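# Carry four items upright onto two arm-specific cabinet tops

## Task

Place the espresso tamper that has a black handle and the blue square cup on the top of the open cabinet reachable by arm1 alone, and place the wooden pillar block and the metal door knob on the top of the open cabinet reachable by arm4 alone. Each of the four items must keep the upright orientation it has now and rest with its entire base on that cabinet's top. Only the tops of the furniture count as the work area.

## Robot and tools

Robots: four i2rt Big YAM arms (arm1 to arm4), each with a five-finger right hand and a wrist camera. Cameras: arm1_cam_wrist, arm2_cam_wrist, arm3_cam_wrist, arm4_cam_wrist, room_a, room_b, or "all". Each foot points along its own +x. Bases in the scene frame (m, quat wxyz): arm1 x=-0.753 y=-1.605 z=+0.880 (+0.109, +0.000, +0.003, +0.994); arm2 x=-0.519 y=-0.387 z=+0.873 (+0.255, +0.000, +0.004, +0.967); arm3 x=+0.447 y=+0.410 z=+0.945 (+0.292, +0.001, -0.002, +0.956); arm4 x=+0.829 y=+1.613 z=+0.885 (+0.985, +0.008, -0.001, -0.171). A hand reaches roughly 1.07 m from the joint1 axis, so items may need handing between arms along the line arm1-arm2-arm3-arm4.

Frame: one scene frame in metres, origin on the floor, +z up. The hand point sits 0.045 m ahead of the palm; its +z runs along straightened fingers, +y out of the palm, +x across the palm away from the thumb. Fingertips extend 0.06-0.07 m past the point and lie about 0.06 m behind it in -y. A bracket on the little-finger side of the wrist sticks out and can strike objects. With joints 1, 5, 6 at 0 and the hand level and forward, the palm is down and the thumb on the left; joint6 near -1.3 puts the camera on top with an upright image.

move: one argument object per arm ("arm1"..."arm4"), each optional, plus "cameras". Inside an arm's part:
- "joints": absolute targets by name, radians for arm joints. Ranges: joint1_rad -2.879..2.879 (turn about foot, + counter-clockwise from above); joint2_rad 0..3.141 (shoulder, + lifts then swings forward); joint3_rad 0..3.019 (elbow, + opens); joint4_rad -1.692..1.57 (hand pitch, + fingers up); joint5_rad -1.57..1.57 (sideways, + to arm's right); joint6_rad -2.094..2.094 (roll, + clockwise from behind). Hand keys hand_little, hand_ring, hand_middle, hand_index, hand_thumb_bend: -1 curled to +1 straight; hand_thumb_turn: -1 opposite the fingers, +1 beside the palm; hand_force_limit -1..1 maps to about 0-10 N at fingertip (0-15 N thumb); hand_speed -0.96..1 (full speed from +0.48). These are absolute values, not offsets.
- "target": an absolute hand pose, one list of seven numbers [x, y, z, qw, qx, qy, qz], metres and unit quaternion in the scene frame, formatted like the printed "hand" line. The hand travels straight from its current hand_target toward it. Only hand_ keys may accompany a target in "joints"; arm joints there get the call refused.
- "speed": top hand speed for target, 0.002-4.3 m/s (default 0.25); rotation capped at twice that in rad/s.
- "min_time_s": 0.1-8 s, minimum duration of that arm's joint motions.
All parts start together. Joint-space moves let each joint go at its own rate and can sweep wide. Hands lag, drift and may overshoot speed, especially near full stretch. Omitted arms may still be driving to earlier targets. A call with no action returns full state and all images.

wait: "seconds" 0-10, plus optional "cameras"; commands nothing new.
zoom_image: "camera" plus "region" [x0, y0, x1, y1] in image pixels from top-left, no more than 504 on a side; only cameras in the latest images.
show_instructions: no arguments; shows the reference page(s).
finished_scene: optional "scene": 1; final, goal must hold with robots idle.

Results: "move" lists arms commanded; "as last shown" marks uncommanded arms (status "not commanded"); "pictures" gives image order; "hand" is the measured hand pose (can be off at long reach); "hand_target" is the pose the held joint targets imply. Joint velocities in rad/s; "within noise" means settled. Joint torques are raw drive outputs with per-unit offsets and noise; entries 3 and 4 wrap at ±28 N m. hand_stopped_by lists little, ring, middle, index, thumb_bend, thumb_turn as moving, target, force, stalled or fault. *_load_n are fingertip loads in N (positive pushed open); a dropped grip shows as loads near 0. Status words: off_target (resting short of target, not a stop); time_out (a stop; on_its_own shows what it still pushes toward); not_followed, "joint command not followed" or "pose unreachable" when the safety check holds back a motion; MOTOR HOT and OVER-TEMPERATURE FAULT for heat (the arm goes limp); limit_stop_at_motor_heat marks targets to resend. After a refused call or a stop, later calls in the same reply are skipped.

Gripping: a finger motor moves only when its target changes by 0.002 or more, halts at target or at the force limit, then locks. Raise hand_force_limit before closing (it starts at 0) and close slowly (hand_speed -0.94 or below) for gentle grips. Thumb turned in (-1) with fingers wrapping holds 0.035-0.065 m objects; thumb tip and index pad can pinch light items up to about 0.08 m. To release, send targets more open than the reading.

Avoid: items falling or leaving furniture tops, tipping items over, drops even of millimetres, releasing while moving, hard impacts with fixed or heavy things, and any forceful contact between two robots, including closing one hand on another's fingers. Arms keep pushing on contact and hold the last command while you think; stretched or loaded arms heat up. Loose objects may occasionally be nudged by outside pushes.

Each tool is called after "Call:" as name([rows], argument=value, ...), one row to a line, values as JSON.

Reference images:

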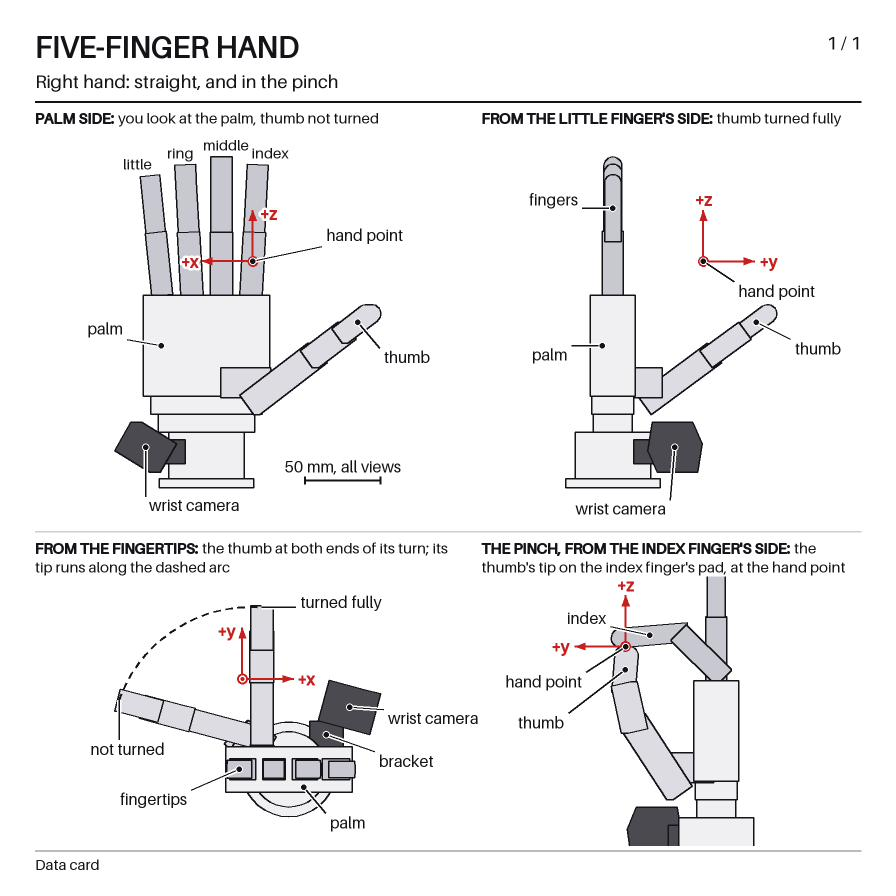

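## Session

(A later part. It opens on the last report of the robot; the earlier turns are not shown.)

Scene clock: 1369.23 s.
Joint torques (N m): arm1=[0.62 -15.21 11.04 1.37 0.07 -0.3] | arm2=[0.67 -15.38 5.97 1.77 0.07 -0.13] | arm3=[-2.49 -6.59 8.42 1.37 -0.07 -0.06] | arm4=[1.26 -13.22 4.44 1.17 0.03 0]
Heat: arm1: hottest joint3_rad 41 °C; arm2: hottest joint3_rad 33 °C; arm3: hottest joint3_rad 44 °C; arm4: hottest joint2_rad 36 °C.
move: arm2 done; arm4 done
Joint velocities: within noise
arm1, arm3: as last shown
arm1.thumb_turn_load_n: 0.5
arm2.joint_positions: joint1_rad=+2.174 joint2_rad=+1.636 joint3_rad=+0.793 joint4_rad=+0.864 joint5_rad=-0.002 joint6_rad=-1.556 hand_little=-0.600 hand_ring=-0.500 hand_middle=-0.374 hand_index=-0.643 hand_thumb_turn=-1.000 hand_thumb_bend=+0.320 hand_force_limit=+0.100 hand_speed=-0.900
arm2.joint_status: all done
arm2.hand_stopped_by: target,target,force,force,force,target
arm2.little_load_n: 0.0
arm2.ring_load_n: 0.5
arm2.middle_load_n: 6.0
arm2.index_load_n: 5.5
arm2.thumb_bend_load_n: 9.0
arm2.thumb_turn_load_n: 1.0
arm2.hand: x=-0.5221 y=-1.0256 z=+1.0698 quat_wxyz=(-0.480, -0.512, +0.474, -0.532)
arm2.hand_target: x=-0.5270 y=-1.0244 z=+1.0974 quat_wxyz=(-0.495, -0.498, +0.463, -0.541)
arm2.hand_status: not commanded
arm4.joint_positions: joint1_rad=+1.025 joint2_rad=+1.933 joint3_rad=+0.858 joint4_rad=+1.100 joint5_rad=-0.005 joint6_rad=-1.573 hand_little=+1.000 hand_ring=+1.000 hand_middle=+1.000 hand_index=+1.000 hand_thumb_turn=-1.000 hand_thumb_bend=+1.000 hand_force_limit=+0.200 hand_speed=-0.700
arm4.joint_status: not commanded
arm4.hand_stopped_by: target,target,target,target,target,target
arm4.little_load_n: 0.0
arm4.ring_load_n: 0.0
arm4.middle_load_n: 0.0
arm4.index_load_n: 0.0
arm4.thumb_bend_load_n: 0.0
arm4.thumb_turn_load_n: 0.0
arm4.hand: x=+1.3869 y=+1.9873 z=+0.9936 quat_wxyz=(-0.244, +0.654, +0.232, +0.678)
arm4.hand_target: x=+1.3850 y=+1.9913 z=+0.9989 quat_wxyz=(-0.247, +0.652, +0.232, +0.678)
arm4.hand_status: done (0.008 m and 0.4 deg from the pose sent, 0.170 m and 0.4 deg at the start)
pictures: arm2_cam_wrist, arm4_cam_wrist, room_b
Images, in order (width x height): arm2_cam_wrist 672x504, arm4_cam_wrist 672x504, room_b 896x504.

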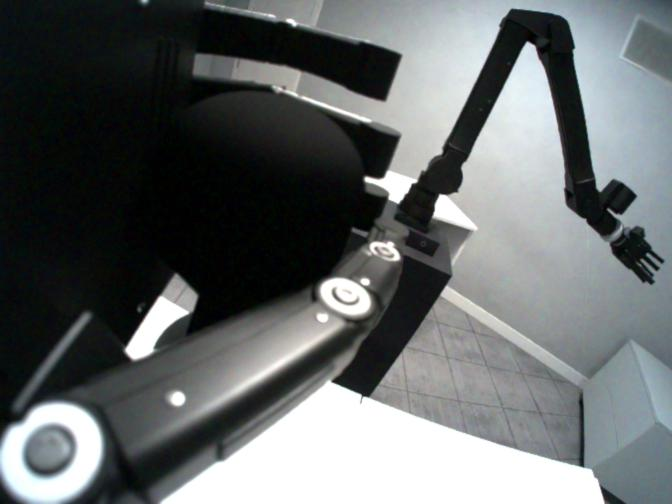

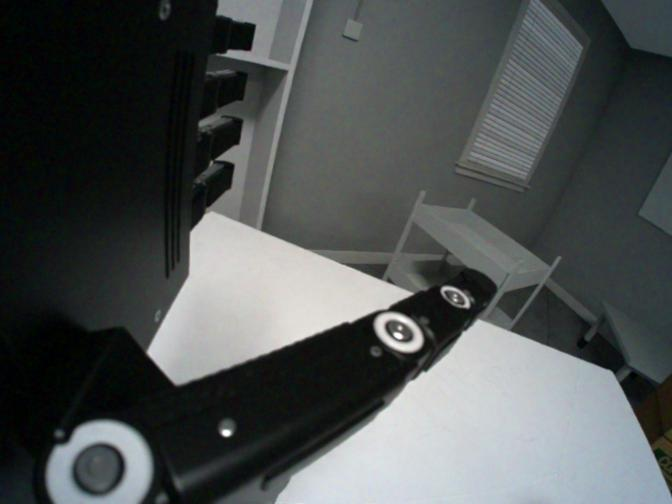

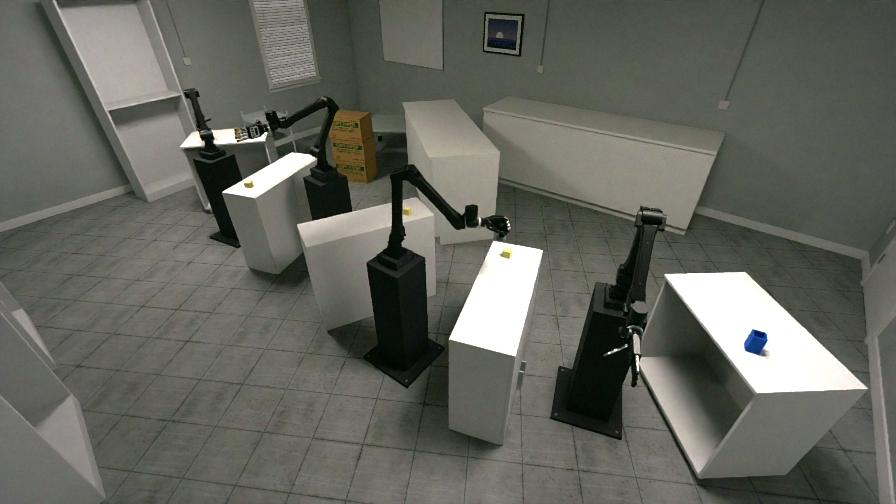

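Call:
move(arm2={"target": [-0.532, -1.085, 0.868, -0.4981, -0.4981, 0.4564, -0.5436], "speed": 0.12}, cameras=["arm2_cam_wrist", "room_a"])

Call:
zoom_image(camera="room_a", region=[500, 300, 896, 504])

Scene clock: 1382.87 s.
Joint torques (N m): arm1=[1.79 -14.8 11.07 1.43 0.05 -0.29] | arm2=[-0.09 -18.26 5.23 3.41 -0.21 -0.19] | arm3=[-2.37 -6.95 8.46 1.37 -0.07 -0.07] | arm4=[1.26 -13.22 4.46 1.17 0.04 0]
Heat: arm1: hottest joint3_rad 41 °C; arm2: hottest joint3_rad 33 °C; arm3: hottest joint3_rad 44 °C; arm4: hottest joint2_rad 36 °C.
move: arm2 off_target
Joint velocities: within noise
arm1, arm3, arm4: as last shown
arm1.middle_load_n: 0.5
arm1.thumb_turn_load_n: 0.0
arm2.joint_positions: joint1_rad=+2.165 joint2_rad=+2.319 joint3_rad=+0.942 joint4_rad=+1.350 joint5_rad=-0.024 joint6_rad=-1.556 hand_little=-0.600 hand_ring=-0.500 hand_middle=-0.374 hand_index=-0.643 hand_thumb_turn=-1.000 hand_thumb_bend=+0.320 hand_force_limit=+0.100 hand_speed=-0.900
arm2.joint_status: not commanded
arm2.hand_stopped_by: target,target,force,force,force,target
arm2.little_load_n: 0.0
arm2.ring_load_n: 1.0
arm2.middle_load_n: 6.0
arm2.index_load_n: 5.5
arm2.thumb_bend_load_n: 9.0
arm2.thumb_turn_load_n: 1.0
arm2.hand: x=-0.5214 y=-1.0608 z=+0.8256 quat_wxyz=(-0.465, -0.527, +0.482, -0.523)
arm2.hand_target: x=-0.5304 y=-1.0811 z=+0.8692 quat_wxyz=(-0.498, -0.499, +0.455, -0.544)
arm2.hand_status: off_target (0.050 m and 6.3 deg from the pose sent, 0.211 m and 3.5 deg at the start)
arm3.index_load_n: 0.5
arm4.thumb_turn_load_n: 0.5
Images, in order (width x height): arm2_cam_wrist 672x504, room_a 896x504.

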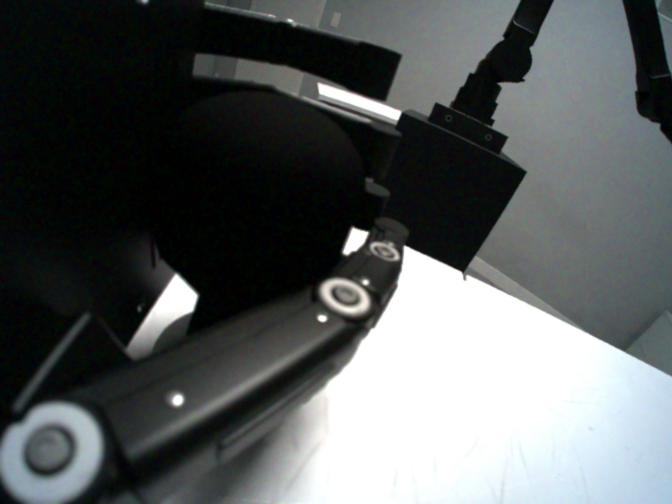

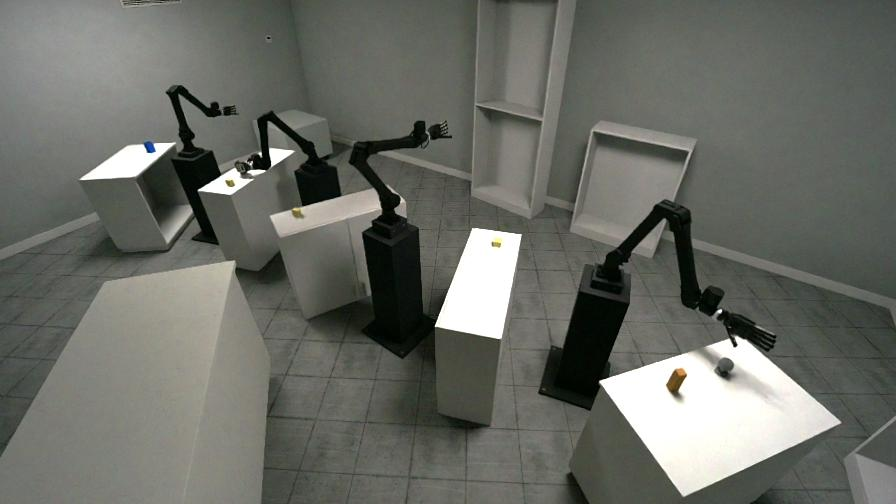

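Scaled by 1.273 from the camera's image (finer frame: 1280x720).

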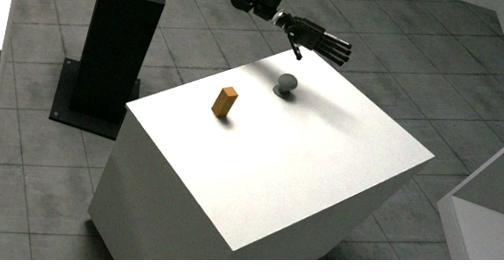

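Call:
move(arm2={"target": [-0.534, -1.095, 0.862, -0.508, -0.4862, 0.4455, -0.5544], "speed": 0.05})

Scene clock: 1390.37 s.
Joint torques (N m): arm1=[1.61 -13.27 11.07 1.46 0.09 -0.31] | arm2=[-0.03 -18.2 5.22 3.43 -0.22 -0.16] | arm3=[-2.02 -6.42 8.46 1.42 -0.06 -0.06] | arm4=[1.32 -13.16 4.44 1.17 0.03 0]
Heat: arm1: hottest joint3_rad 41 °C; arm2: hottest joint2_rad 33 °C; arm3: hottest joint3_rad 44 °C; arm4: hottest joint2_rad 36 °C.
move: arm2 off_target
Joint velocities: within noise
arm1, arm3, arm4: as last shown
arm1.middle_load_n: 0.0
arm2.joint_positions: joint1_rad=+2.157 joint2_rad=+2.373 joint3_rad=+0.997 joint4_rad=+1.396 joint5_rad=-0.027 joint6_rad=-1.556 hand_little=-0.600 hand_ring=-0.500 hand_middle=-0.374 hand_index=-0.643 hand_thumb_turn=-1.000 hand_thumb_bend=+0.320 hand_force_limit=+0.100 hand_speed=-0.900
arm2.joint_status: not commanded
arm2.hand_stopped_by: target,target,force,force,force,target
arm2.little_load_n: 0.0
arm2.ring_load_n: 1.0
arm2.middle_load_n: 6.0
arm2.index_load_n: 6.0
arm2.thumb_bend_load_n: 9.0
arm2.thumb_turn_load_n: 1.0
arm2.hand: x=-0.5250 y=-1.0750 z=+0.8218 quat_wxyz=(-0.478, -0.514, +0.472, -0.534)
arm2.hand_target: x=-0.5338 y=-1.0935 z=+0.8618 quat_wxyz=(-0.508, -0.486, +0.446, -0.554)
arm2.hand_status: off_target (0.046 m and 6.0 deg from the pose sent, 0.052 m and 8.7 deg at the start)
arm3.index_load_n: 0.0
arm3.thumb_turn_load_n: 0.0
arm4.middle_load_n: -0.5
arm4.thumb_turn_load_n: 0.0
pictures: none

Call:
move(arm2={"target": [-0.534, -1.095, 0.853, -0.508, -0.4862, 0.4455, -0.5544], "speed": 0.05})

Scene clock: 1394.03 s.
Joint torques (N m): arm1=[1.61 -14.56 11.14 1.54 0.11 -0.27] | arm2=[0.03 -17.73 5.12 3.29 -0.22 -0.17] | arm3=[-2.08 -6.3 8.47 1.42 -0.07 -0.07] | arm4=[1.32 -13.16 4.46 1.17 0.03 0]
Heat: arm1: hottest joint3_rad 41 °C; arm2: hottest joint3_rad 33 °C; arm3: hottest joint3_rad 44 °C; arm4: hottest joint2_rad 36 °C.
move: arm2 off_target
Joint velocities: within noise
arm1, arm3, arm4: as last shown
arm1.thumb_turn_load_n: 0.5
arm2.joint_positions: joint1_rad=+2.157 joint2_rad=+2.390 joint3_rad=+1.009 joint4_rad=+1.413 joint5_rad=-0.027 joint6_rad=-1.556 hand_little=-0.600 hand_ring=-0.500 hand_middle=-0.374 hand_index=-0.643 hand_thumb_turn=-1.000 hand_thumb_bend=+0.320 hand_force_limit=+0.100 hand_speed=-0.900
arm2.joint_status: not commanded
arm2.hand_stopped_by: target,target,force,force,force,target
arm2.little_load_n: 0.0
arm2.ring_load_n: 1.0
arm2.middle_load_n: 5.5
arm2.index_load_n: 5.5
arm2.thumb_bend_load_n: 9.0
arm2.thumb_turn_load_n: 1.0
arm2.hand: x=-0.5248 y=-1.0772 z=+0.8194 quat_wxyz=(-0.481, -0.510, +0.469, -0.537)
arm2.hand_target: x=-0.5340 y=-1.0941 z=+0.8538 quat_wxyz=(-0.508, -0.486, +0.445, -0.554)
arm2.hand_status: off_target (0.039 m and 5.3 deg from the pose sent, 0.038 m and 6.0 deg at the start)
arm3.little_load_n: -0.5
arm3.ring_load_n: -0.5
arm4.middle_load_n: 0.0
arm4.index_load_n: 0.5
pictures: none

Call:
move(arm2={"target": [-0.534, -1.095, 0.844, -0.508, -0.4862, 0.4455, -0.5544], "speed": 0.05}, cameras=["arm2_cam_wrist"])

Scene clock: 1397.93 s.
Joint torques (N m): arm1=[1.55 -14.74 11.07 1.42 0.13 -0.31] | arm2=[-0.03 -17.03 4.78 2.93 -0.24 -0.16] | arm3=[-2.37 -6.71 8.43 1.36 -0.08 -0.08] | arm4=[1.26 -13.16 4.45 1.17 0.04 0]
Heat: arm1: hottest joint3_rad 41 °C; arm2: hottest joint3_rad 33 °C; arm3: hottest joint3_rad 44 °C; arm4: hottest joint2_rad 37 °C.
move: arm2 off_target
Joint velocities: within noise
arm1, arm4: as last shown
arm1.ring_load_n: 0.5
arm1.thumb_turn_load_n: 0.0
arm2.joint_positions: joint1_rad=+2.157 joint2_rad=+2.406 joint3_rad=+1.025 joint4_rad=+1.433 joint5_rad=-0.027 joint6_rad=-1.556 hand_little=-0.600 hand_ring=-0.500 hand_middle=-0.374 hand_index=-0.643 hand_thumb_turn=-1.000 hand_thumb_bend=+0.320 hand_force_limit=+0.100 hand_speed=-0.900
arm2.joint_status: not commanded
arm2.hand_stopped_by: target,target,force,force,force,target
arm2.little_load_n: 0.0
arm2.ring_load_n: 1.0
arm2.middle_load_n: 5.5
arm2.index_load_n: 5.5
arm2.thumb_bend_load_n: 9.0
arm2.thumb_turn_load_n: 0.5
arm2.hand: x=-0.5246 y=-1.0804 z=+0.8188 quat_wxyz=(-0.485, -0.506, +0.464, -0.542)
arm2.hand_target: x=-0.5340 y=-1.0939 z=+0.8429 quat_wxyz=(-0.507, -0.487, +0.446, -0.554)
arm2.hand_status: off_target (0.031 m and 4.3 deg from the pose sent, 0.032 m and 5.3 deg at the start)
arm3.joint_positions: joint1_rad=-0.010 joint2_rad=+1.003 joint3_rad=+0.798 joint4_rad=+0.210 joint5_rad=-0.002 joint6_rad=-1.562 hand_little=+1.000 hand_ring=+1.000 hand_middle=+1.000 hand_index=+1.000 hand_thumb_turn=-1.000 hand_thumb_bend=+1.000 hand_force_limit=+0.100 hand_speed=-0.700
arm3.joint_status: not commanded
arm3.hand_stopped_by: target,target,target,target,target,target
arm3.little_load_n: 0.0
arm3.ring_load_n: 0.0
arm3.middle_load_n: -0.5
arm3.index_load_n: 0.0
arm3.thumb_bend_load_n: 0.0
arm3.thumb_turn_load_n: 0.0
arm3.hand: x=+0.0554 y=+0.7515 z=+1.3252 quat_wxyz=(-0.679, +0.211, +0.672, +0.208)
arm3.hand_target: x=+0.0562 y=+0.7511 z=+1.3256 quat_wxyz=(-0.677, +0.209, +0.674, +0.209)
arm3.hand_status: not commanded
arm4.index_load_n: 0.0
Images, in order (width x height): arm2_cam_wrist 672x504.

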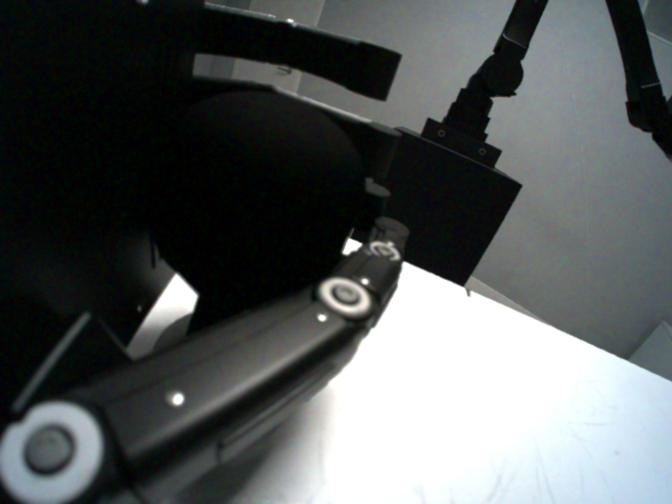

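Call:
move(arm2={"target": [-0.534, -1.088, 0.838, -0.4981, -0.4981, 0.4564, -0.5436], "speed": 0.05})

Scene clock: 1407.60 s.
Joint torques (N m): arm1=[1.32 -14.33 11.03 1.52 0.07 -0.28] | arm2=[0.03 -18.73 3.06 1.36 -0.24 -0.18] | arm3=[-2.43 -6.36 8.44 1.35 -0.06 -0.08] | arm4=[1.32 -13.16 4.45 1.17 0.04 -0.01]
Heat: arm1: hottest joint3_rad 41 °C; arm2: hottest joint3_rad 33 °C; arm3: hottest joint3_rad 44 °C; arm4: hottest joint2_rad 37 °C.
move: arm2 off_target
Joint velocities: within noise
arm1, arm3, arm4: as last shown
arm1.little_load_n: 0.5
arm1.ring_load_n: 0.0
arm2.joint_positions: joint1_rad=+2.157 joint2_rad=+2.406 joint3_rad=+1.025 joint4_rad=+1.433 joint5_rad=-0.027 joint6_rad=-1.556 hand_little=-0.600 hand_ring=-0.500 hand_middle=-0.374 hand_index=-0.643 hand_thumb_turn=-1.000 hand_thumb_bend=+0.320 hand_force_limit=+0.100 hand_speed=-0.900
arm2.joint_status: not commanded
arm2.hand_stopped_by: target,target,force,force,force,target
arm2.little_load_n: 0.0
arm2.ring_load_n: 1.5
arm2.middle_load_n: 5.5
arm2.index_load_n: 5.5
arm2.thumb_bend_load_n: 9.5
arm2.thumb_turn_load_n: 0.5
arm2.hand: x=-0.5246 y=-1.0804 z=+0.8188 quat_wxyz=(-0.485, -0.506, +0.464, -0.542)
arm2.hand_target: x=-0.5339 y=-1.0880 z=+0.8380 quat_wxyz=(-0.498, -0.498, +0.456, -0.544)
arm2.hand_status: off_target (0.023 m and 1.9 deg from the pose sent, 0.023 m and 1.9 deg at the start)
arm3.middle_load_n: 0.0
arm3.thumb_turn_load_n: 0.5
pictures: none

Call:
move(arm2={"target": [-0.532, -1.083, 0.832, -0.4898, -0.5066, 0.4642, -0.5346], "speed": 0.05})

Scene clock: 1410.87 s.
Joint torques (N m): arm1=[1.79 -14.33 11.1 1.52 0.12 -0.27] | arm2=[0.38 -18.96 1.98 1.17 -0.04 -0.19] | arm3=[-2.08 -6.77 8.42 1.35 -0.1 -0.06] | arm4=[1.26 -13.16 4.45 1.17 0.03 0]
Heat: arm1: hottest joint3_rad 41 °C; arm2: hottest joint3_rad 33 °C; arm3: hottest joint3_rad 44 °C; arm4: hottest joint2_rad 37 °C.
move: arm2 off_target
Joint velocities: within noise
arm1, arm3, arm4: as last shown
arm1.little_load_n: 0.0
arm1.thumb_turn_load_n: 0.5
arm2.joint_positions: joint1_rad=+2.157 joint2_rad=+2.397 joint3_rad=+1.025 joint4_rad=+1.408 joint5_rad=-0.027 joint6_rad=-1.556 hand_little=-0.600 hand_ring=-0.500 hand_middle=-0.374 hand_index=-0.643 hand_thumb_turn=-1.000 hand_thumb_bend=+0.320 hand_force_limit=+0.100 hand_speed=-0.900
arm2.joint_status: not commanded
arm2.hand_stopped_by: target,target,force,force,force,target
arm2.little_load_n: 0.5
arm2.ring_load_n: 1.5
arm2.middle_load_n: 5.5
arm2.index_load_n: 5.0
arm2.thumb_bend_load_n: 9.0
arm2.thumb_turn_load_n: 0.5
arm2.hand: x=-0.5245 y=-1.0817 z=+0.8183 quat_wxyz=(-0.482, -0.510, +0.468, -0.538)
arm2.hand_target: x=-0.5319 y=-1.0834 z=+0.8325 quat_wxyz=(-0.491, -0.507, +0.464, -0.536)
arm2.hand_status: off_target (0.016 m and 1.1 deg from the pose sent, 0.015 m and 1.0 deg at the start)
arm3.thumb_turn_load_n: 0.0
pictures: none

Call:
move(arm2={"target": [-0.53, -1.082, 0.824, -0.4857, -0.5107, 0.468, -0.5301], "speed": 0.05}, cameras=["arm2_cam_wrist"])

Scene clock: 1414.63 s.
Joint torques (N m): arm1=[1.08 -13.86 11.19 1.52 0.12 -0.28] | arm2=[0.67 -18.14 2.11 0.92 0.13 -0.19] | arm3=[-2.32 -6.53 8.47 1.33 -0.06 -0.08] | arm4=[1.32 -13.16 4.45 1.16 0.04 0]
Heat: arm1: hottest joint3_rad 41 °C; arm2: hottest joint2_rad 32 °C; arm3: hottest joint3_rad 44 °C; arm4: hottest joint2_rad 37 °C.
move: arm2 done
Joint velocities: within noise
arm1.joint_positions: joint1_rad=+0.010 joint2_rad=+1.621 joint3_rad=+0.755 joint4_rad=+0.712 joint5_rad=-0.007 joint6_rad=-1.560 hand_little=+1.000 hand_ring=+1.000 hand_middle=+1.000 hand_index=+1.000 hand_thumb_turn=-1.000 hand_thumb_bend=+1.000 hand_force_limit=-0.300 hand_speed=-0.700
arm1.joint_status: not commanded
arm1.hand_stopped_by: target,target,target,target,target,target
arm1.little_load_n: 0.0
arm1.ring_load_n: 0.0
arm1.middle_load_n: 0.0
arm1.index_load_n: 0.0
arm1.thumb_bend_load_n: 0.0
arm1.thumb_turn_load_n: 0.5
arm1.hand: x=-1.3439 y=-1.4179 z=+1.0210 quat_wxyz=(-0.648, +0.083, +0.755, +0.060)
arm1.hand_target: x=-1.3577 y=-1.4157 z=+1.0541 quat_wxyz=(-0.667, +0.076, +0.738, +0.065)
arm1.hand_status: not commanded
arm2.joint_positions: joint1_rad=+2.157 joint2_rad=+2.397 joint3_rad=+1.025 joint4_rad=+1.405 joint5_rad=-0.028 joint6_rad=-1.560 hand_little=-0.600 hand_ring=-0.500 hand_middle=-0.374 hand_index=-0.643 hand_thumb_turn=-1.000 hand_thumb_bend=+0.320 hand_force_limit=+0.100 hand_speed=-0.900
arm2.joint_status: not commanded
arm2.hand_stopped_by: target,target,force,force,force,target
arm2.little_load_n: 0.0
arm2.ring_load_n: 1.5
arm2.middle_load_n: 5.5
arm2.index_load_n: 5.5
arm2.thumb_bend_load_n: 9.0
arm2.thumb_turn_load_n: 0.0
arm2.hand: x=-0.5243 y=-1.0817 z=+0.8178 quat_wxyz=(-0.482, -0.512, +0.467, -0.536)
arm2.hand_target: x=-0.5297 y=-1.0821 z=+0.8243 quat_wxyz=(-0.487, -0.513, +0.467, -0.531)
arm2.hand_status: done (0.008 m and 0.8 deg from the pose sent, 0.008 m and 1.0 deg at the start)
arm3, arm4: as last shown
Images, in order (width x height): arm2_cam_wrist 672x504.

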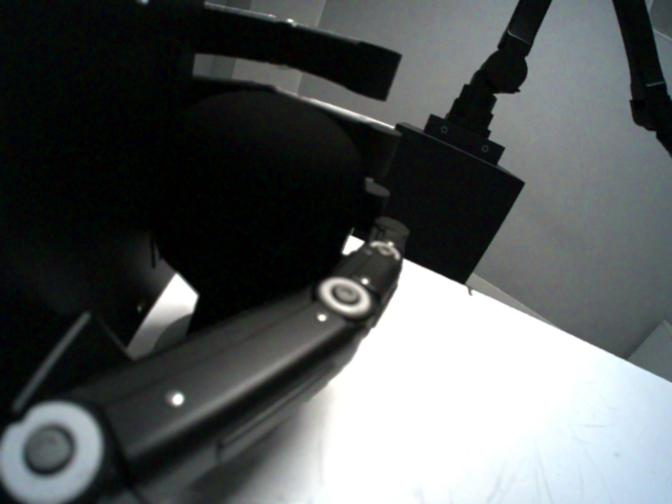

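Call:
move(arm2={"joints": {"hand_speed": -0.7, "hand_little": 1, "hand_ring": 1, "hand_middle": 1, "hand_index": 1, "hand_thumb_bend": 1}}, cameras=["arm2_cam_wrist"])

Call:
move(arm2={"target": [-0.526, -1.082, 0.99, -0.482, -0.512, 0.467, -0.536], "speed": 0.12}, cameras=["arm2_cam_wrist"])

Scene clock: 1420.57 s.
Joint torques (N m): arm1=[1.14 -14.1 11.07 1.65 0.11 -0.29] | arm2=[0.73 -18.14 2.13 1.13 0.12 -0.17] | arm3=[-2.2 -6.95 8.43 1.32 -0.08 -0.05] | arm4=[1.32 -13.16 4.45 1.16 0.04 0]
Heat: arm1: hottest joint3_rad 41 °C; arm2: hottest joint2_rad 33 °C; arm3: hottest joint3_rad 44 °C; arm4: hottest joint2_rad 37 °C.
move: arm2 done
Joint velocities: within noise
arm1, arm3: as last shown
arm1.thumb_turn_load_n: 0.0
arm2.joint_positions: joint1_rad=+2.157 joint2_rad=+2.397 joint3_rad=+1.025 joint4_rad=+1.400 joint5_rad=-0.031 joint6_rad=-1.556 hand_little=+1.000 hand_ring=+1.000 hand_middle=+1.000 hand_index=+1.000 hand_thumb_turn=-1.000 hand_thumb_bend=+1.000 hand_force_limit=+0.100 hand_speed=-0.700
arm2.joint_status: all done
arm2.hand_stopped_by: target,target,target,target,target,target
arm2.little_load_n: 0.0
arm2.ring_load_n: 0.0
arm2.middle_load_n: 0.0
arm2.index_load_n: 0.0
arm2.thumb_bend_load_n: 0.0
arm2.thumb_turn_load_n: 0.0
arm2.hand: x=-0.5236 y=-1.0817 z=+0.8162 quat_wxyz=(-0.479, -0.513, +0.469, -0.537)
arm2.hand_target: x=-0.5290 y=-1.0822 z=+0.8239 quat_wxyz=(-0.485, -0.512, +0.468, -0.532)
arm2.hand_status: not commanded
arm4.joint_positions: joint1_rad=+1.025 joint2_rad=+1.933 joint3_rad=+0.858 joint4_rad=+1.100 joint5_rad=-0.005 joint6_rad=-1.573 hand_little=+1.000 hand_ring=+1.000 hand_middle=+1.000 hand_index=+1.000 hand_thumb_turn=-1.000 hand_thumb_bend=+1.000 hand_force_limit=+0.200 hand_speed=-0.700
arm4.joint_status: not commanded
arm4.hand_stopped_by: target,target,target,target,target,target
arm4.little_load_n: 0.0
arm4.ring_load_n: 0.0
arm4.middle_load_n: 0.0
arm4.index_load_n: 0.0
arm4.thumb_bend_load_n: 0.0
arm4.thumb_turn_load_n: 0.0
arm4.hand: x=+1.3869 y=+1.9873 z=+0.9936 quat_wxyz=(-0.244, +0.654, +0.232, +0.678)
arm4.hand_target: x=+1.3850 y=+1.9913 z=+0.9989 quat_wxyz=(-0.247, +0.652, +0.232, +0.678)
arm4.hand_status: not commanded
Images, in order (width x height): arm2_cam_wrist 672x504.

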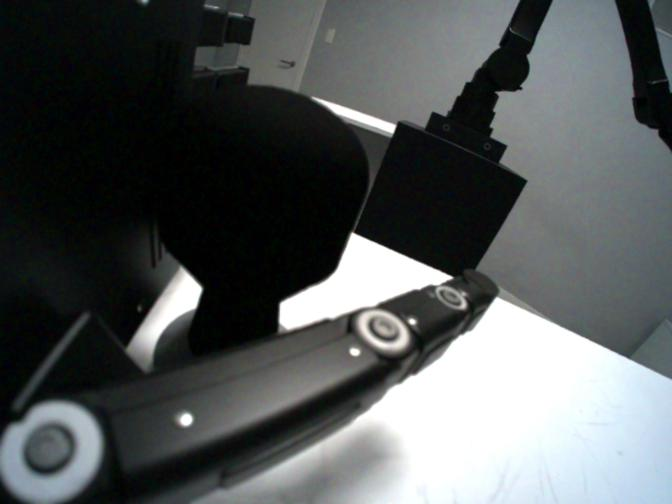

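Scene clock: 1422.60 s.
Joint torques (N m): arm1=[0.97 -14.39 10.96 1.57 0.08 -0.29] | arm2=[0.85 -16.21 4.15 1.14 -0.07 -0.11] | arm3=[-2.49 -6.71 8.51 1.29 -0.06 -0.07] | arm4=[1.32 -13.1 4.45 1.16 0.03 0]
Heat: arm1: hottest joint3_rad 41 °C; arm2: hottest joint2_rad 33 °C; arm3: hottest joint3_rad 44 °C; arm4: hottest joint2_rad 37 °C.
move: arm2 done
Joint velocities: within noise
arm1, arm3, arm4: as last shown
arm1.middle_load_n: 0.5
arm2.joint_positions: joint1_rad=+2.157 joint2_rad=+1.955 joint3_rad=+0.934 joint4_rad=+1.057 joint5_rad=-0.036 joint6_rad=-1.556 hand_little=+1.000 hand_ring=+1.000 hand_middle=+1.000 hand_index=+1.000 hand_thumb_turn=-1.000 hand_thumb_bend=+1.000 hand_force_limit=+0.100 hand_speed=-0.700
arm2.joint_status: not commanded
arm2.hand_stopped_by: target,target,target,target,target,target
arm2.little_load_n: -0.5
arm2.ring_load_n: 0.0
arm2.middle_load_n: 0.0
arm2.index_load_n: -0.5
arm2.thumb_bend_load_n: 0.0
arm2.thumb_turn_load_n: 0.0
arm2.hand: x=-0.5221 y=-1.0856 z=+0.9861 quat_wxyz=(-0.479, -0.512, +0.466, -0.540)
arm2.hand_target: x=-0.5250 y=-1.0833 z=+0.9882 quat_wxyz=(-0.480, -0.513, +0.466, -0.537)
arm2.hand_status: done (0.007 m and 0.6 deg from the pose sent, 0.174 m and 0.4 deg at the start)
Images, in order (width x height): arm2_cam_wrist 672x504.

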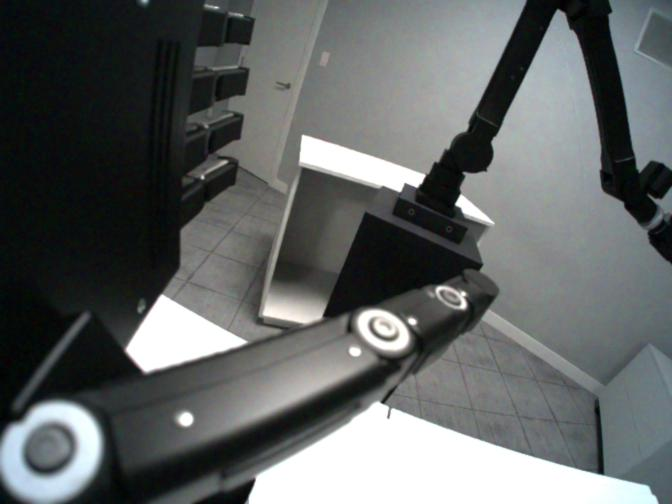

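Call:
move(arm2={"joints": {"joint1_rad": 0.5, "joint2_rad": 0.7, "joint3_rad": 0.9, "joint4_rad": -0.2, "joint5_rad": 0.0}, "min_time_s": 2.8}, arm1={"joints": {"joint1_rad": -1.672, "joint2_rad": 1.36, "joint3_rad": 0.744, "joint4_rad": 0.31, "joint5_rad": 0.0, "joint6_rad": -1.571}, "min_time_s": 6.5}, cameras=["arm1_cam_wrist", "room_b"])

Scene clock: 1439.47 s.
Joint torques (N m): arm1=[0.67 -11.93 8.29 1.43 0.1 -0.27] | arm2=[0.79 -2.14 7.32 1.14 -0.03 -0.11] | arm3=[-2.2 -6.48 8.57 1.33 -0.08 -0.06] | arm4=[1.32 -13.16 4.46 1.17 0.04 0]
Heat: arm1: hottest joint3_rad 41 °C; arm2: hottest joint3_rad 33 °C; arm3: hottest joint3_rad 44 °C; arm4: hottest joint2_rad 37 °C.
move: arm1 done; arm2 done
Joint velocities: within noise
arm1.joint_positions: joint1_rad=-1.675 joint2_rad=+1.380 joint3_rad=+0.749 joint4_rad=+0.321 joint5_rad=+0.003 joint6_rad=-1.560 hand_little=+1.000 hand_ring=+1.000 hand_middle=+1.000 hand_index=+1.000 hand_thumb_turn=-1.000 hand_thumb_bend=+1.000 hand_force_limit=-0.300 hand_speed=-0.700
arm1.joint_status: all done
arm1.hand_stopped_by: target,target,target,target,target,target
arm1.little_load_n: 0.0
arm1.ring_load_n: 0.5
arm1.middle_load_n: 0.0
arm1.index_load_n: 0.0
arm1.thumb_bend_load_n: 0.0
arm1.thumb_turn_load_n: 0.0
arm1.hand: x=-0.5138 y=-1.0814 z=+1.0551 quat_wxyz=(-0.344, +0.660, +0.469, +0.476)
arm1.hand_target: x=-0.5097 y=-1.0871 z=+1.0612 quat_wxyz=(-0.340, +0.658, +0.469, +0.481)
arm1.hand_status: not commanded
arm2.joint_positions: joint1_rad=+0.495 joint2_rad=+0.693 joint3_rad=+0.905 joint4_rad=-0.192 joint5_rad=+0.009 joint6_rad=-1.556 hand_little=+1.000 hand_ring=+1.000 hand_middle=+1.000 hand_index=+1.000 hand_thumb_turn=-1.000 hand_thumb_bend=+1.000 hand_force_limit=+0.100 hand_speed=-0.700
arm2.joint_status: all done
arm2.hand_stopped_by: target,target,target,target,target,target
arm2.little_load_n: 0.0
arm2.ring_load_n: 0.0
arm2.middle_load_n: -0.5
arm2.index_load_n: 0.0
arm2.thumb_bend_load_n: 0.0
arm2.thumb_turn_load_n: 0.5
arm2.hand: x=-0.9323 y=-0.3125 z=+1.3517 quat_wxyz=(-0.715, +0.018, +0.699, +0.003)
arm2.hand_target: x=-0.9336 y=-0.3099 z=+1.3443 quat_wxyz=(-0.708, +0.019, +0.706, +0.007)
arm2.hand_status: not commanded
arm3, arm4: as last shown
Images, in order (width x height): arm1_cam_wrist 672x504, room_b 896x504.

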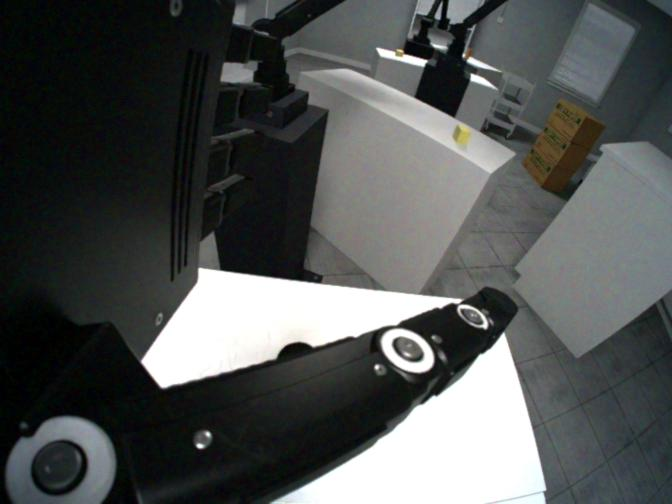

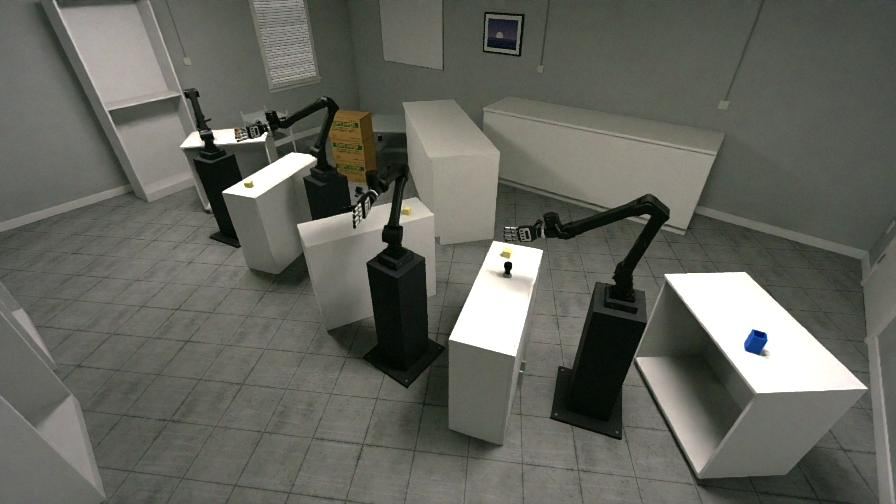

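Call:
move(arm1={"target": [-0.516, -1.133, 0.9, -0.4246, 0.5593, 0.4029, 0.5893], "speed": 0.15}, cameras=["arm1_cam_wrist"])

Scene clock: 1453.50 s.
Joint torques (N m): arm1=[-0.15 -12.51 1.52 2.63 -0.05 -0.15] | arm2=[0.79 -2.14 7.32 1.16 -0.03 -0.11] | arm3=[-2.14 -6.65 8.47 1.43 -0.06 -0.09] | arm4=[1.32 -13.16 4.45 1.16 0.03 0]
Heat: arm1: hottest joint3_rad 39 °C; arm2: hottest joint3_rad 34 °C; arm3: hottest joint3_rad 44 °C; arm4: hottest joint2_rad 37 °C.
move: arm1 off_target
Joint velocities: within noise
arm1.joint_positions: joint1_rad=-1.688 joint2_rad=+2.047 joint3_rad=+0.470 joint4_rad=+1.546 joint5_rad=-0.034 joint6_rad=-1.560 hand_little=+1.000 hand_ring=+1.000 hand_middle=+1.000 hand_index=+1.000 hand_thumb_turn=-1.000 hand_thumb_bend=+1.000 hand_force_limit=-0.300 hand_speed=-0.700
arm1.joint_status: not commanded
arm1.hand_stopped_by: target,target,target,target,target,target
arm1.little_load_n: 0.0
arm1.ring_load_n: 0.0
arm1.middle_load_n: 0.0
arm1.index_load_n: 0.0
arm1.thumb_bend_load_n: 0.0
arm1.thumb_turn_load_n: 0.5
arm1.hand: x=-0.5294 y=-1.1290 z=+0.8912 quat_wxyz=(-0.414, +0.582, +0.424, +0.557)
arm1.hand_target: x=-0.5218 y=-1.1314 z=+0.9015 quat_wxyz=(-0.416, +0.576, +0.414, +0.569)
arm1.hand_status: off_target (0.017 m and 5.2 deg from the pose sent, 0.163 m and 21.1 deg at the start; a joint's target at an end of its range on 20 of 55 steps)
arm2, arm3, arm4: as last shown
arm2.middle_load_n: 0.0
arm2.thumb_turn_load_n: 0.0
Images, in order (width x height): arm1_cam_wrist 672x504.

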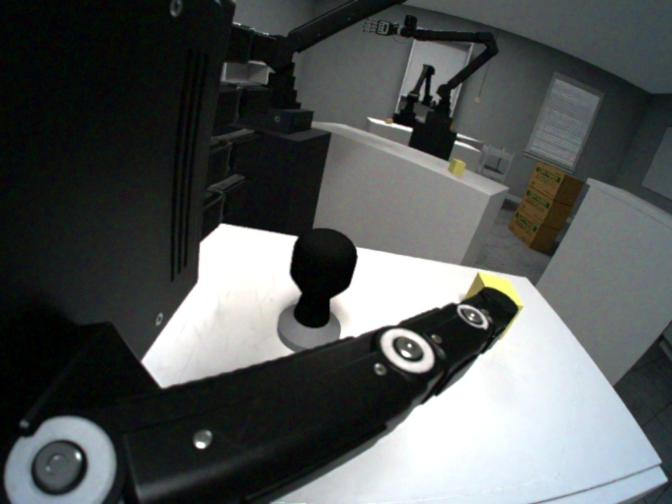

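Call:
move(arm1={"target": [-0.51, -1.113, 0.84, -0.4212, 0.5604, 0.3997, 0.5905], "speed": 0.1}, cameras=["arm1_cam_wrist"])

Scene clock: 1465.60 s.
Joint torques (N m): arm1=[-0.38 -12.92 2.25 2.59 0.17 -0.15] | arm2=[0.79 -2.14 7.32 1.16 -0.03 -0.11] | arm3=[-2.32 -6.48 8.42 1.37 -0.05 -0.06] | arm4=[1.32 -13.16 4.45 1.17 0.04 0]
Heat: arm1: hottest joint3_rad 38 °C; arm2: hottest joint3_rad 35 °C; arm3: hottest joint3_rad 44 °C; arm4: hottest joint2_rad 37 °C.
move: arm1 off_target
Joint velocities: within noise
arm1.joint_positions: joint1_rad=-1.688 joint2_rad=+2.205 joint3_rad=+0.567 joint4_rad=+1.549 joint5_rad=-0.021 joint6_rad=-1.560 hand_little=+1.000 hand_ring=+1.000 hand_middle=+1.000 hand_index=+1.000 hand_thumb_turn=-1.000 hand_thumb_bend=+1.000 hand_force_limit=-0.300 hand_speed=-0.700
arm1.joint_status: not commanded
arm1.hand_stopped_by: target,target,target,target,target,target
arm1.little_load_n: 0.0
arm1.ring_load_n: 0.0
arm1.middle_load_n: 0.0
arm1.index_load_n: 0.0
arm1.thumb_bend_load_n: 0.0
arm1.thumb_turn_load_n: 0.0
arm1.hand: x=-0.5208 y=-1.1130 z=+0.8358 quat_wxyz=(-0.398, +0.601, +0.431, +0.543)
arm1.hand_target: x=-0.5116 y=-1.1120 z=+0.8408 quat_wxyz=(-0.399, +0.598, +0.421, +0.554)
arm1.hand_status: off_target (0.012 m and 8.5 deg from the pose sent, 0.057 m and 5.4 deg at the start; a joint's target at an end of its range on 35 of 35 steps)
arm2, arm4: as last shown
arm3.joint_positions: joint1_rad=-0.010 joint2_rad=+1.003 joint3_rad=+0.798 joint4_rad=+0.210 joint5_rad=-0.002 joint6_rad=-1.562 hand_little=+1.000 hand_ring=+1.000 hand_middle=+1.000 hand_index=+1.000 hand_thumb_turn=-1.000 hand_thumb_bend=+1.000 hand_force_limit=+0.100 hand_speed=-0.700
arm3.joint_status: not commanded
arm3.hand_stopped_by: target,target,target,target,target,target
arm3.little_load_n: 0.0
arm3.ring_load_n: 0.0
arm3.middle_load_n: 0.0
arm3.index_load_n: 0.0
arm3.thumb_bend_load_n: 0.0
arm3.thumb_turn_load_n: 0.5
arm3.hand: x=+0.0554 y=+0.7515 z=+1.3252 quat_wxyz=(-0.679, +0.211, +0.672, +0.208)
arm3.hand_target: x=+0.0562 y=+0.7511 z=+1.3256 quat_wxyz=(-0.677, +0.209, +0.674, +0.209)
arm3.hand_status: not commanded
arm4.thumb_turn_load_n: 0.5
Images, in order (width x height): arm1_cam_wrist 672x504.

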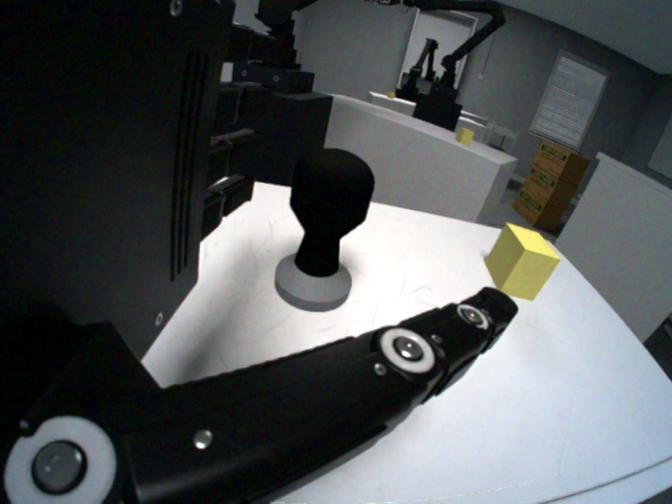

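Call:
move(arm1={"target": [-0.494, -1.065, 0.818, -0.4212, 0.5604, 0.3997, 0.5905], "speed": 0.08}, cameras=["arm1_cam_wrist"])

Scene clock: 1479.87 s.
Joint torques (N m): arm1=[0.38 -14.39 2.78 2.76 0.12 -0.2] | arm2=[0.79 -2.14 7.32 1.16 -0.03 -0.11] | arm3=[-2.37 -6.83 8.4 1.42 -0.08 -0.05] | arm4=[1.32 -13.22 4.46 1.17 0.03 0]
Heat: arm1: hottest joint3_rad 36 °C; arm2: hottest joint3_rad 36 °C; arm3: hottest joint3_rad 44 °C; arm4: hottest joint2_rad 37 °C.
move: arm1 off_target
Joint velocities: within noise
arm1.joint_positions: joint1_rad=-1.688 joint2_rad=+2.322 joint3_rad=+0.737 joint4_rad=+1.549 joint5_rad=-0.013 joint6_rad=-1.560 hand_little=+1.000 hand_ring=+1.000 hand_middle=+1.000 hand_index=+1.000 hand_thumb_turn=-1.000 hand_thumb_bend=+1.000 hand_force_limit=-0.300 hand_speed=-0.700
arm1.joint_status: not commanded
arm1.hand_stopped_by: target,target,target,target,target,target
arm1.little_load_n: 0.0
arm1.ring_load_n: 0.0
arm1.middle_load_n: 0.0
arm1.index_load_n: 0.0
arm1.thumb_bend_load_n: 0.0
arm1.thumb_turn_load_n: 0.0
arm1.hand: x=-0.5024 y=-1.0650 z=+0.8148 quat_wxyz=(-0.407, +0.588, +0.418, +0.560)
arm1.hand_target: x=-0.4942 y=-1.0646 z=+0.8175 quat_wxyz=(-0.406, +0.583, +0.411, +0.571)
arm1.hand_status: off_target (0.009 m and 5.4 deg from the pose sent, 0.058 m and 8.5 deg at the start; a joint's target at an end of its range on 38 of 38 steps)
arm2, arm3, arm4: as last shown
arm4.thumb_turn_load_n: 0.0
Images, in order (width x height): arm1_cam_wrist 672x504.

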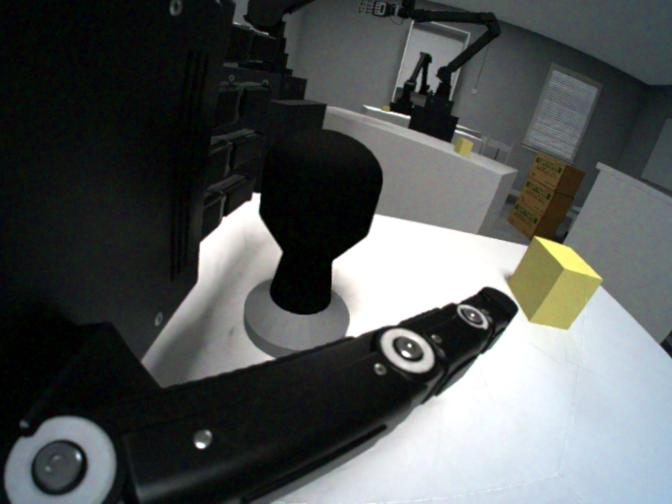

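Call:
move(arm1={"target": [-0.4865, -1.0275, 0.81, -0.4212, 0.5604, 0.3997, 0.5905], "speed": 0.06}, cameras=["arm1_cam_wrist"])

Scene clock: 1488.03 s.
Joint torques (N m): arm1=[1.2 -16.03 3.45 2.62 0.15 -0.28] | arm2=[0.79 -2.14 7.32 1.14 -0.02 -0.11] | arm3=[-2.55 -7.06 8.5 1.43 -0.06 -0.08] | arm4=[1.32 -13.16 4.45 1.14 0.03 0]
Heat: arm1: hottest joint3_rad 35 °C; arm2: hottest joint3_rad 36 °C; arm3: hottest joint3_rad 44 °C; arm4: hottest joint2_rad 37 °C.
move: arm1 off_target
Joint velocities: within noise
arm1.joint_positions: joint1_rad=-1.688 joint2_rad=+2.391 joint3_rad=+0.860 joint4_rad=+1.549 joint5_rad=-0.008 joint6_rad=-1.560 hand_little=+1.000 hand_ring=+1.000 hand_middle=+1.000 hand_index=+1.000 hand_thumb_turn=-1.000 hand_thumb_bend=+1.000 hand_force_limit=-0.300 hand_speed=-0.700
arm1.joint_status: not commanded
arm1.hand_stopped_by: target,target,target,target,target,target
arm1.little_load_n: 0.0
arm1.ring_load_n: 0.0
arm1.middle_load_n: 0.0
arm1.index_load_n: 0.0
arm1.thumb_bend_load_n: 0.0
arm1.thumb_turn_load_n: 0.0
arm1.hand: x=-0.4893 y=-1.0302 z=+0.8075 quat_wxyz=(-0.417, +0.573, +0.406, +0.577)
arm1.hand_target: x=-0.4868 y=-1.0269 z=+0.8100 quat_wxyz=(-0.418, +0.565, +0.403, +0.586)
arm1.hand_status: off_target (0.005 m and 2.3 deg from the pose sent, 0.041 m and 5.4 deg at the start; a joint's target at an end of its range on 35 of 35 steps)
arm2, arm3, arm4: as last shown
arm4.thumb_turn_load_n: 0.5
Images, in order (width x height): arm1_cam_wrist 672x504.

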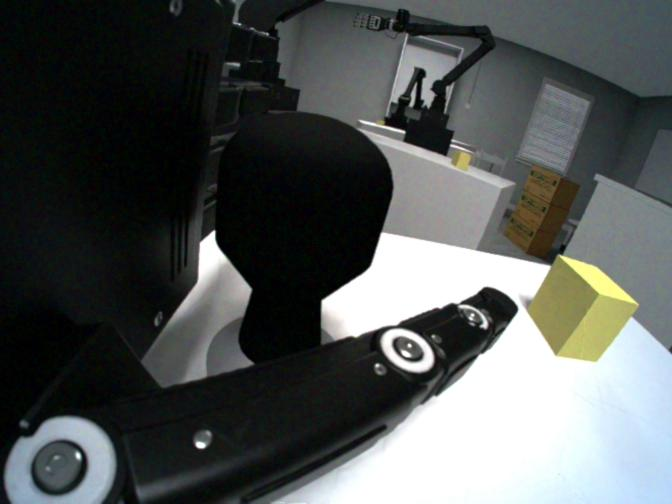

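Call:
move(arm1={"joints": {"joint1_rad": -1.668}, "min_time_s": 1}, cameras=["arm1_cam_wrist"])

Scene clock: 1493.53 s.
Joint torques (N m): arm1=[1.96 -15.5 3.43 2.58 0.15 -0.24] | arm2=[0.79 -2.14 7.32 1.16 -0.03 -0.11] | arm3=[-2.26 -6.42 8.42 1.29 -0.11 -0.08] | arm4=[1.32 -13.16 4.45 1.14 0.04 0]
Heat: arm1: hottest joint3_rad 35 °C; arm2: hottest joint3_rad 36 °C; arm3: hottest joint3_rad 44 °C; arm4: hottest joint2_rad 37 °C.
move: arm1 done
Joint velocities: within noise
arm1.joint_positions: joint1_rad=-1.688 joint2_rad=+2.391 joint3_rad=+0.860 joint4_rad=+1.549 joint5_rad=-0.008 joint6_rad=-1.560 hand_little=+1.000 hand_ring=+1.000 hand_middle=+1.000 hand_index=+1.000 hand_thumb_turn=-1.000 hand_thumb_bend=+1.000 hand_force_limit=-0.300 hand_speed=-0.700
arm1.joint_status: all done
arm1.hand_stopped_by: target,target,target,target,target,target
arm1.little_load_n: 0.0
arm1.ring_load_n: 0.0
arm1.middle_load_n: 0.0
arm1.index_load_n: 0.0
arm1.thumb_bend_load_n: 0.0
arm1.thumb_turn_load_n: 0.5
arm1.hand: x=-0.4893 y=-1.0302 z=+0.8075 quat_wxyz=(-0.417, +0.573, +0.406, +0.577)
arm1.hand_target: x=-0.4956 y=-1.0229 z=+0.8099 quat_wxyz=(-0.423, +0.562, +0.407, +0.583)
arm1.hand_status: not commanded
arm2, arm3, arm4: as last shown
arm2.ring_load_n: 0.5
arm2.thumb_bend_load_n: -0.5
Images, in order (width x height): arm1_cam_wrist 672x504.

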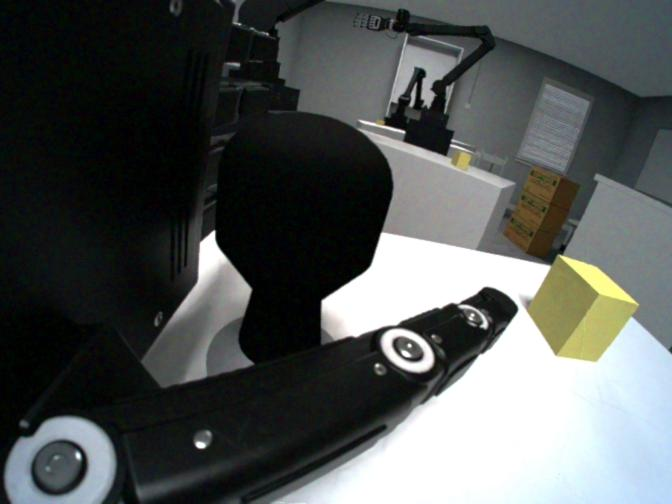

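Call:
move(arm1={"joints": {"joint1_rad": -1.657}, "min_time_s": 1}, cameras=["arm1_cam_wrist"])

Scene clock: 1496.47 s.
Joint torques (N m): arm1=[2.02 -15.33 3.55 2.59 0.21 -0.27] | arm2=[0.79 -2.14 7.32 1.16 -0.03 -0.11] | arm3=[-2.37 -6.59 8.49 1.37 -0.07 -0.05] | arm4=[1.26 -13.16 4.46 1.16 0.03 -0.01]
Heat: arm1: hottest joint3_rad 35 °C; arm2: hottest joint3_rad 36 °C; arm3: hottest joint3_rad 44 °C; arm4: hottest joint2_rad 37 °C.
move: arm1 done
Joint velocities: within noise
arm1.joint_positions: joint1_rad=-1.678 joint2_rad=+2.391 joint3_rad=+0.860 joint4_rad=+1.549 joint5_rad=-0.007 joint6_rad=-1.560 hand_little=+1.000 hand_ring=+1.000 hand_middle=+1.000 hand_index=+1.000 hand_thumb_turn=-1.000 hand_thumb_bend=+1.000 hand_force_limit=-0.300 hand_speed=-0.700
arm1.joint_status: all done
arm1.hand_stopped_by: target,target,target,target,target,target
arm1.little_load_n: 0.0
arm1.ring_load_n: 0.0
arm1.middle_load_n: 0.0
arm1.index_load_n: 0.0
arm1.thumb_bend_load_n: 0.0
arm1.thumb_turn_load_n: 0.0
arm1.hand: x=-0.4952 y=-1.0276 z=+0.8074 quat_wxyz=(-0.419, +0.571, +0.409, +0.575)
arm1.hand_target: x=-0.5023 y=-1.0201 z=+0.8099 quat_wxyz=(-0.426, +0.560, +0.410, +0.580)
arm1.hand_status: not commanded
arm2, arm3: as last shown
arm2.ring_load_n: 0.0
arm2.thumb_bend_load_n: 0.0
arm2.thumb_turn_load_n: 0.5
arm3.middle_load_n: -0.5
arm3.thumb_turn_load_n: 0.0
arm4.joint_positions: joint1_rad=+1.025 joint2_rad=+1.933 joint3_rad=+0.858 joint4_rad=+1.100 joint5_rad=-0.005 joint6_rad=-1.573 hand_little=+1.000 hand_ring=+1.000 hand_middle=+1.000 hand_index=+1.000 hand_thumb_turn=-1.000 hand_thumb_bend=+1.000 hand_force_limit=+0.200 hand_speed=-0.700
arm4.joint_status: not commanded
arm4.hand_stopped_by: target,target,target,target,target,target
arm4.little_load_n: 0.0
arm4.ring_load_n: 0.0
arm4.middle_load_n: 0.0
arm4.index_load_n: 0.0
arm4.thumb_bend_load_n: 0.0
arm4.thumb_turn_load_n: 0.0
arm4.hand: x=+1.3869 y=+1.9873 z=+0.9936 quat_wxyz=(-0.244, +0.654, +0.232, +0.678)
arm4.hand_target: x=+1.3850 y=+1.9913 z=+0.9989 quat_wxyz=(-0.247, +0.652, +0.232, +0.678)
arm4.hand_status: not commanded
Images, in order (width x height): arm1_cam_wrist 672x504.

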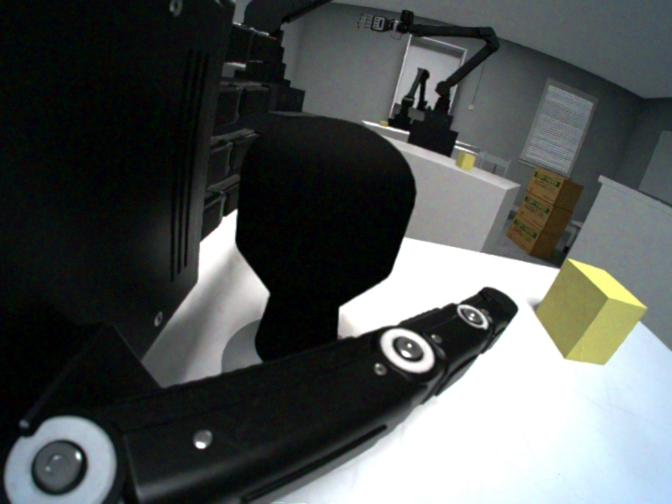

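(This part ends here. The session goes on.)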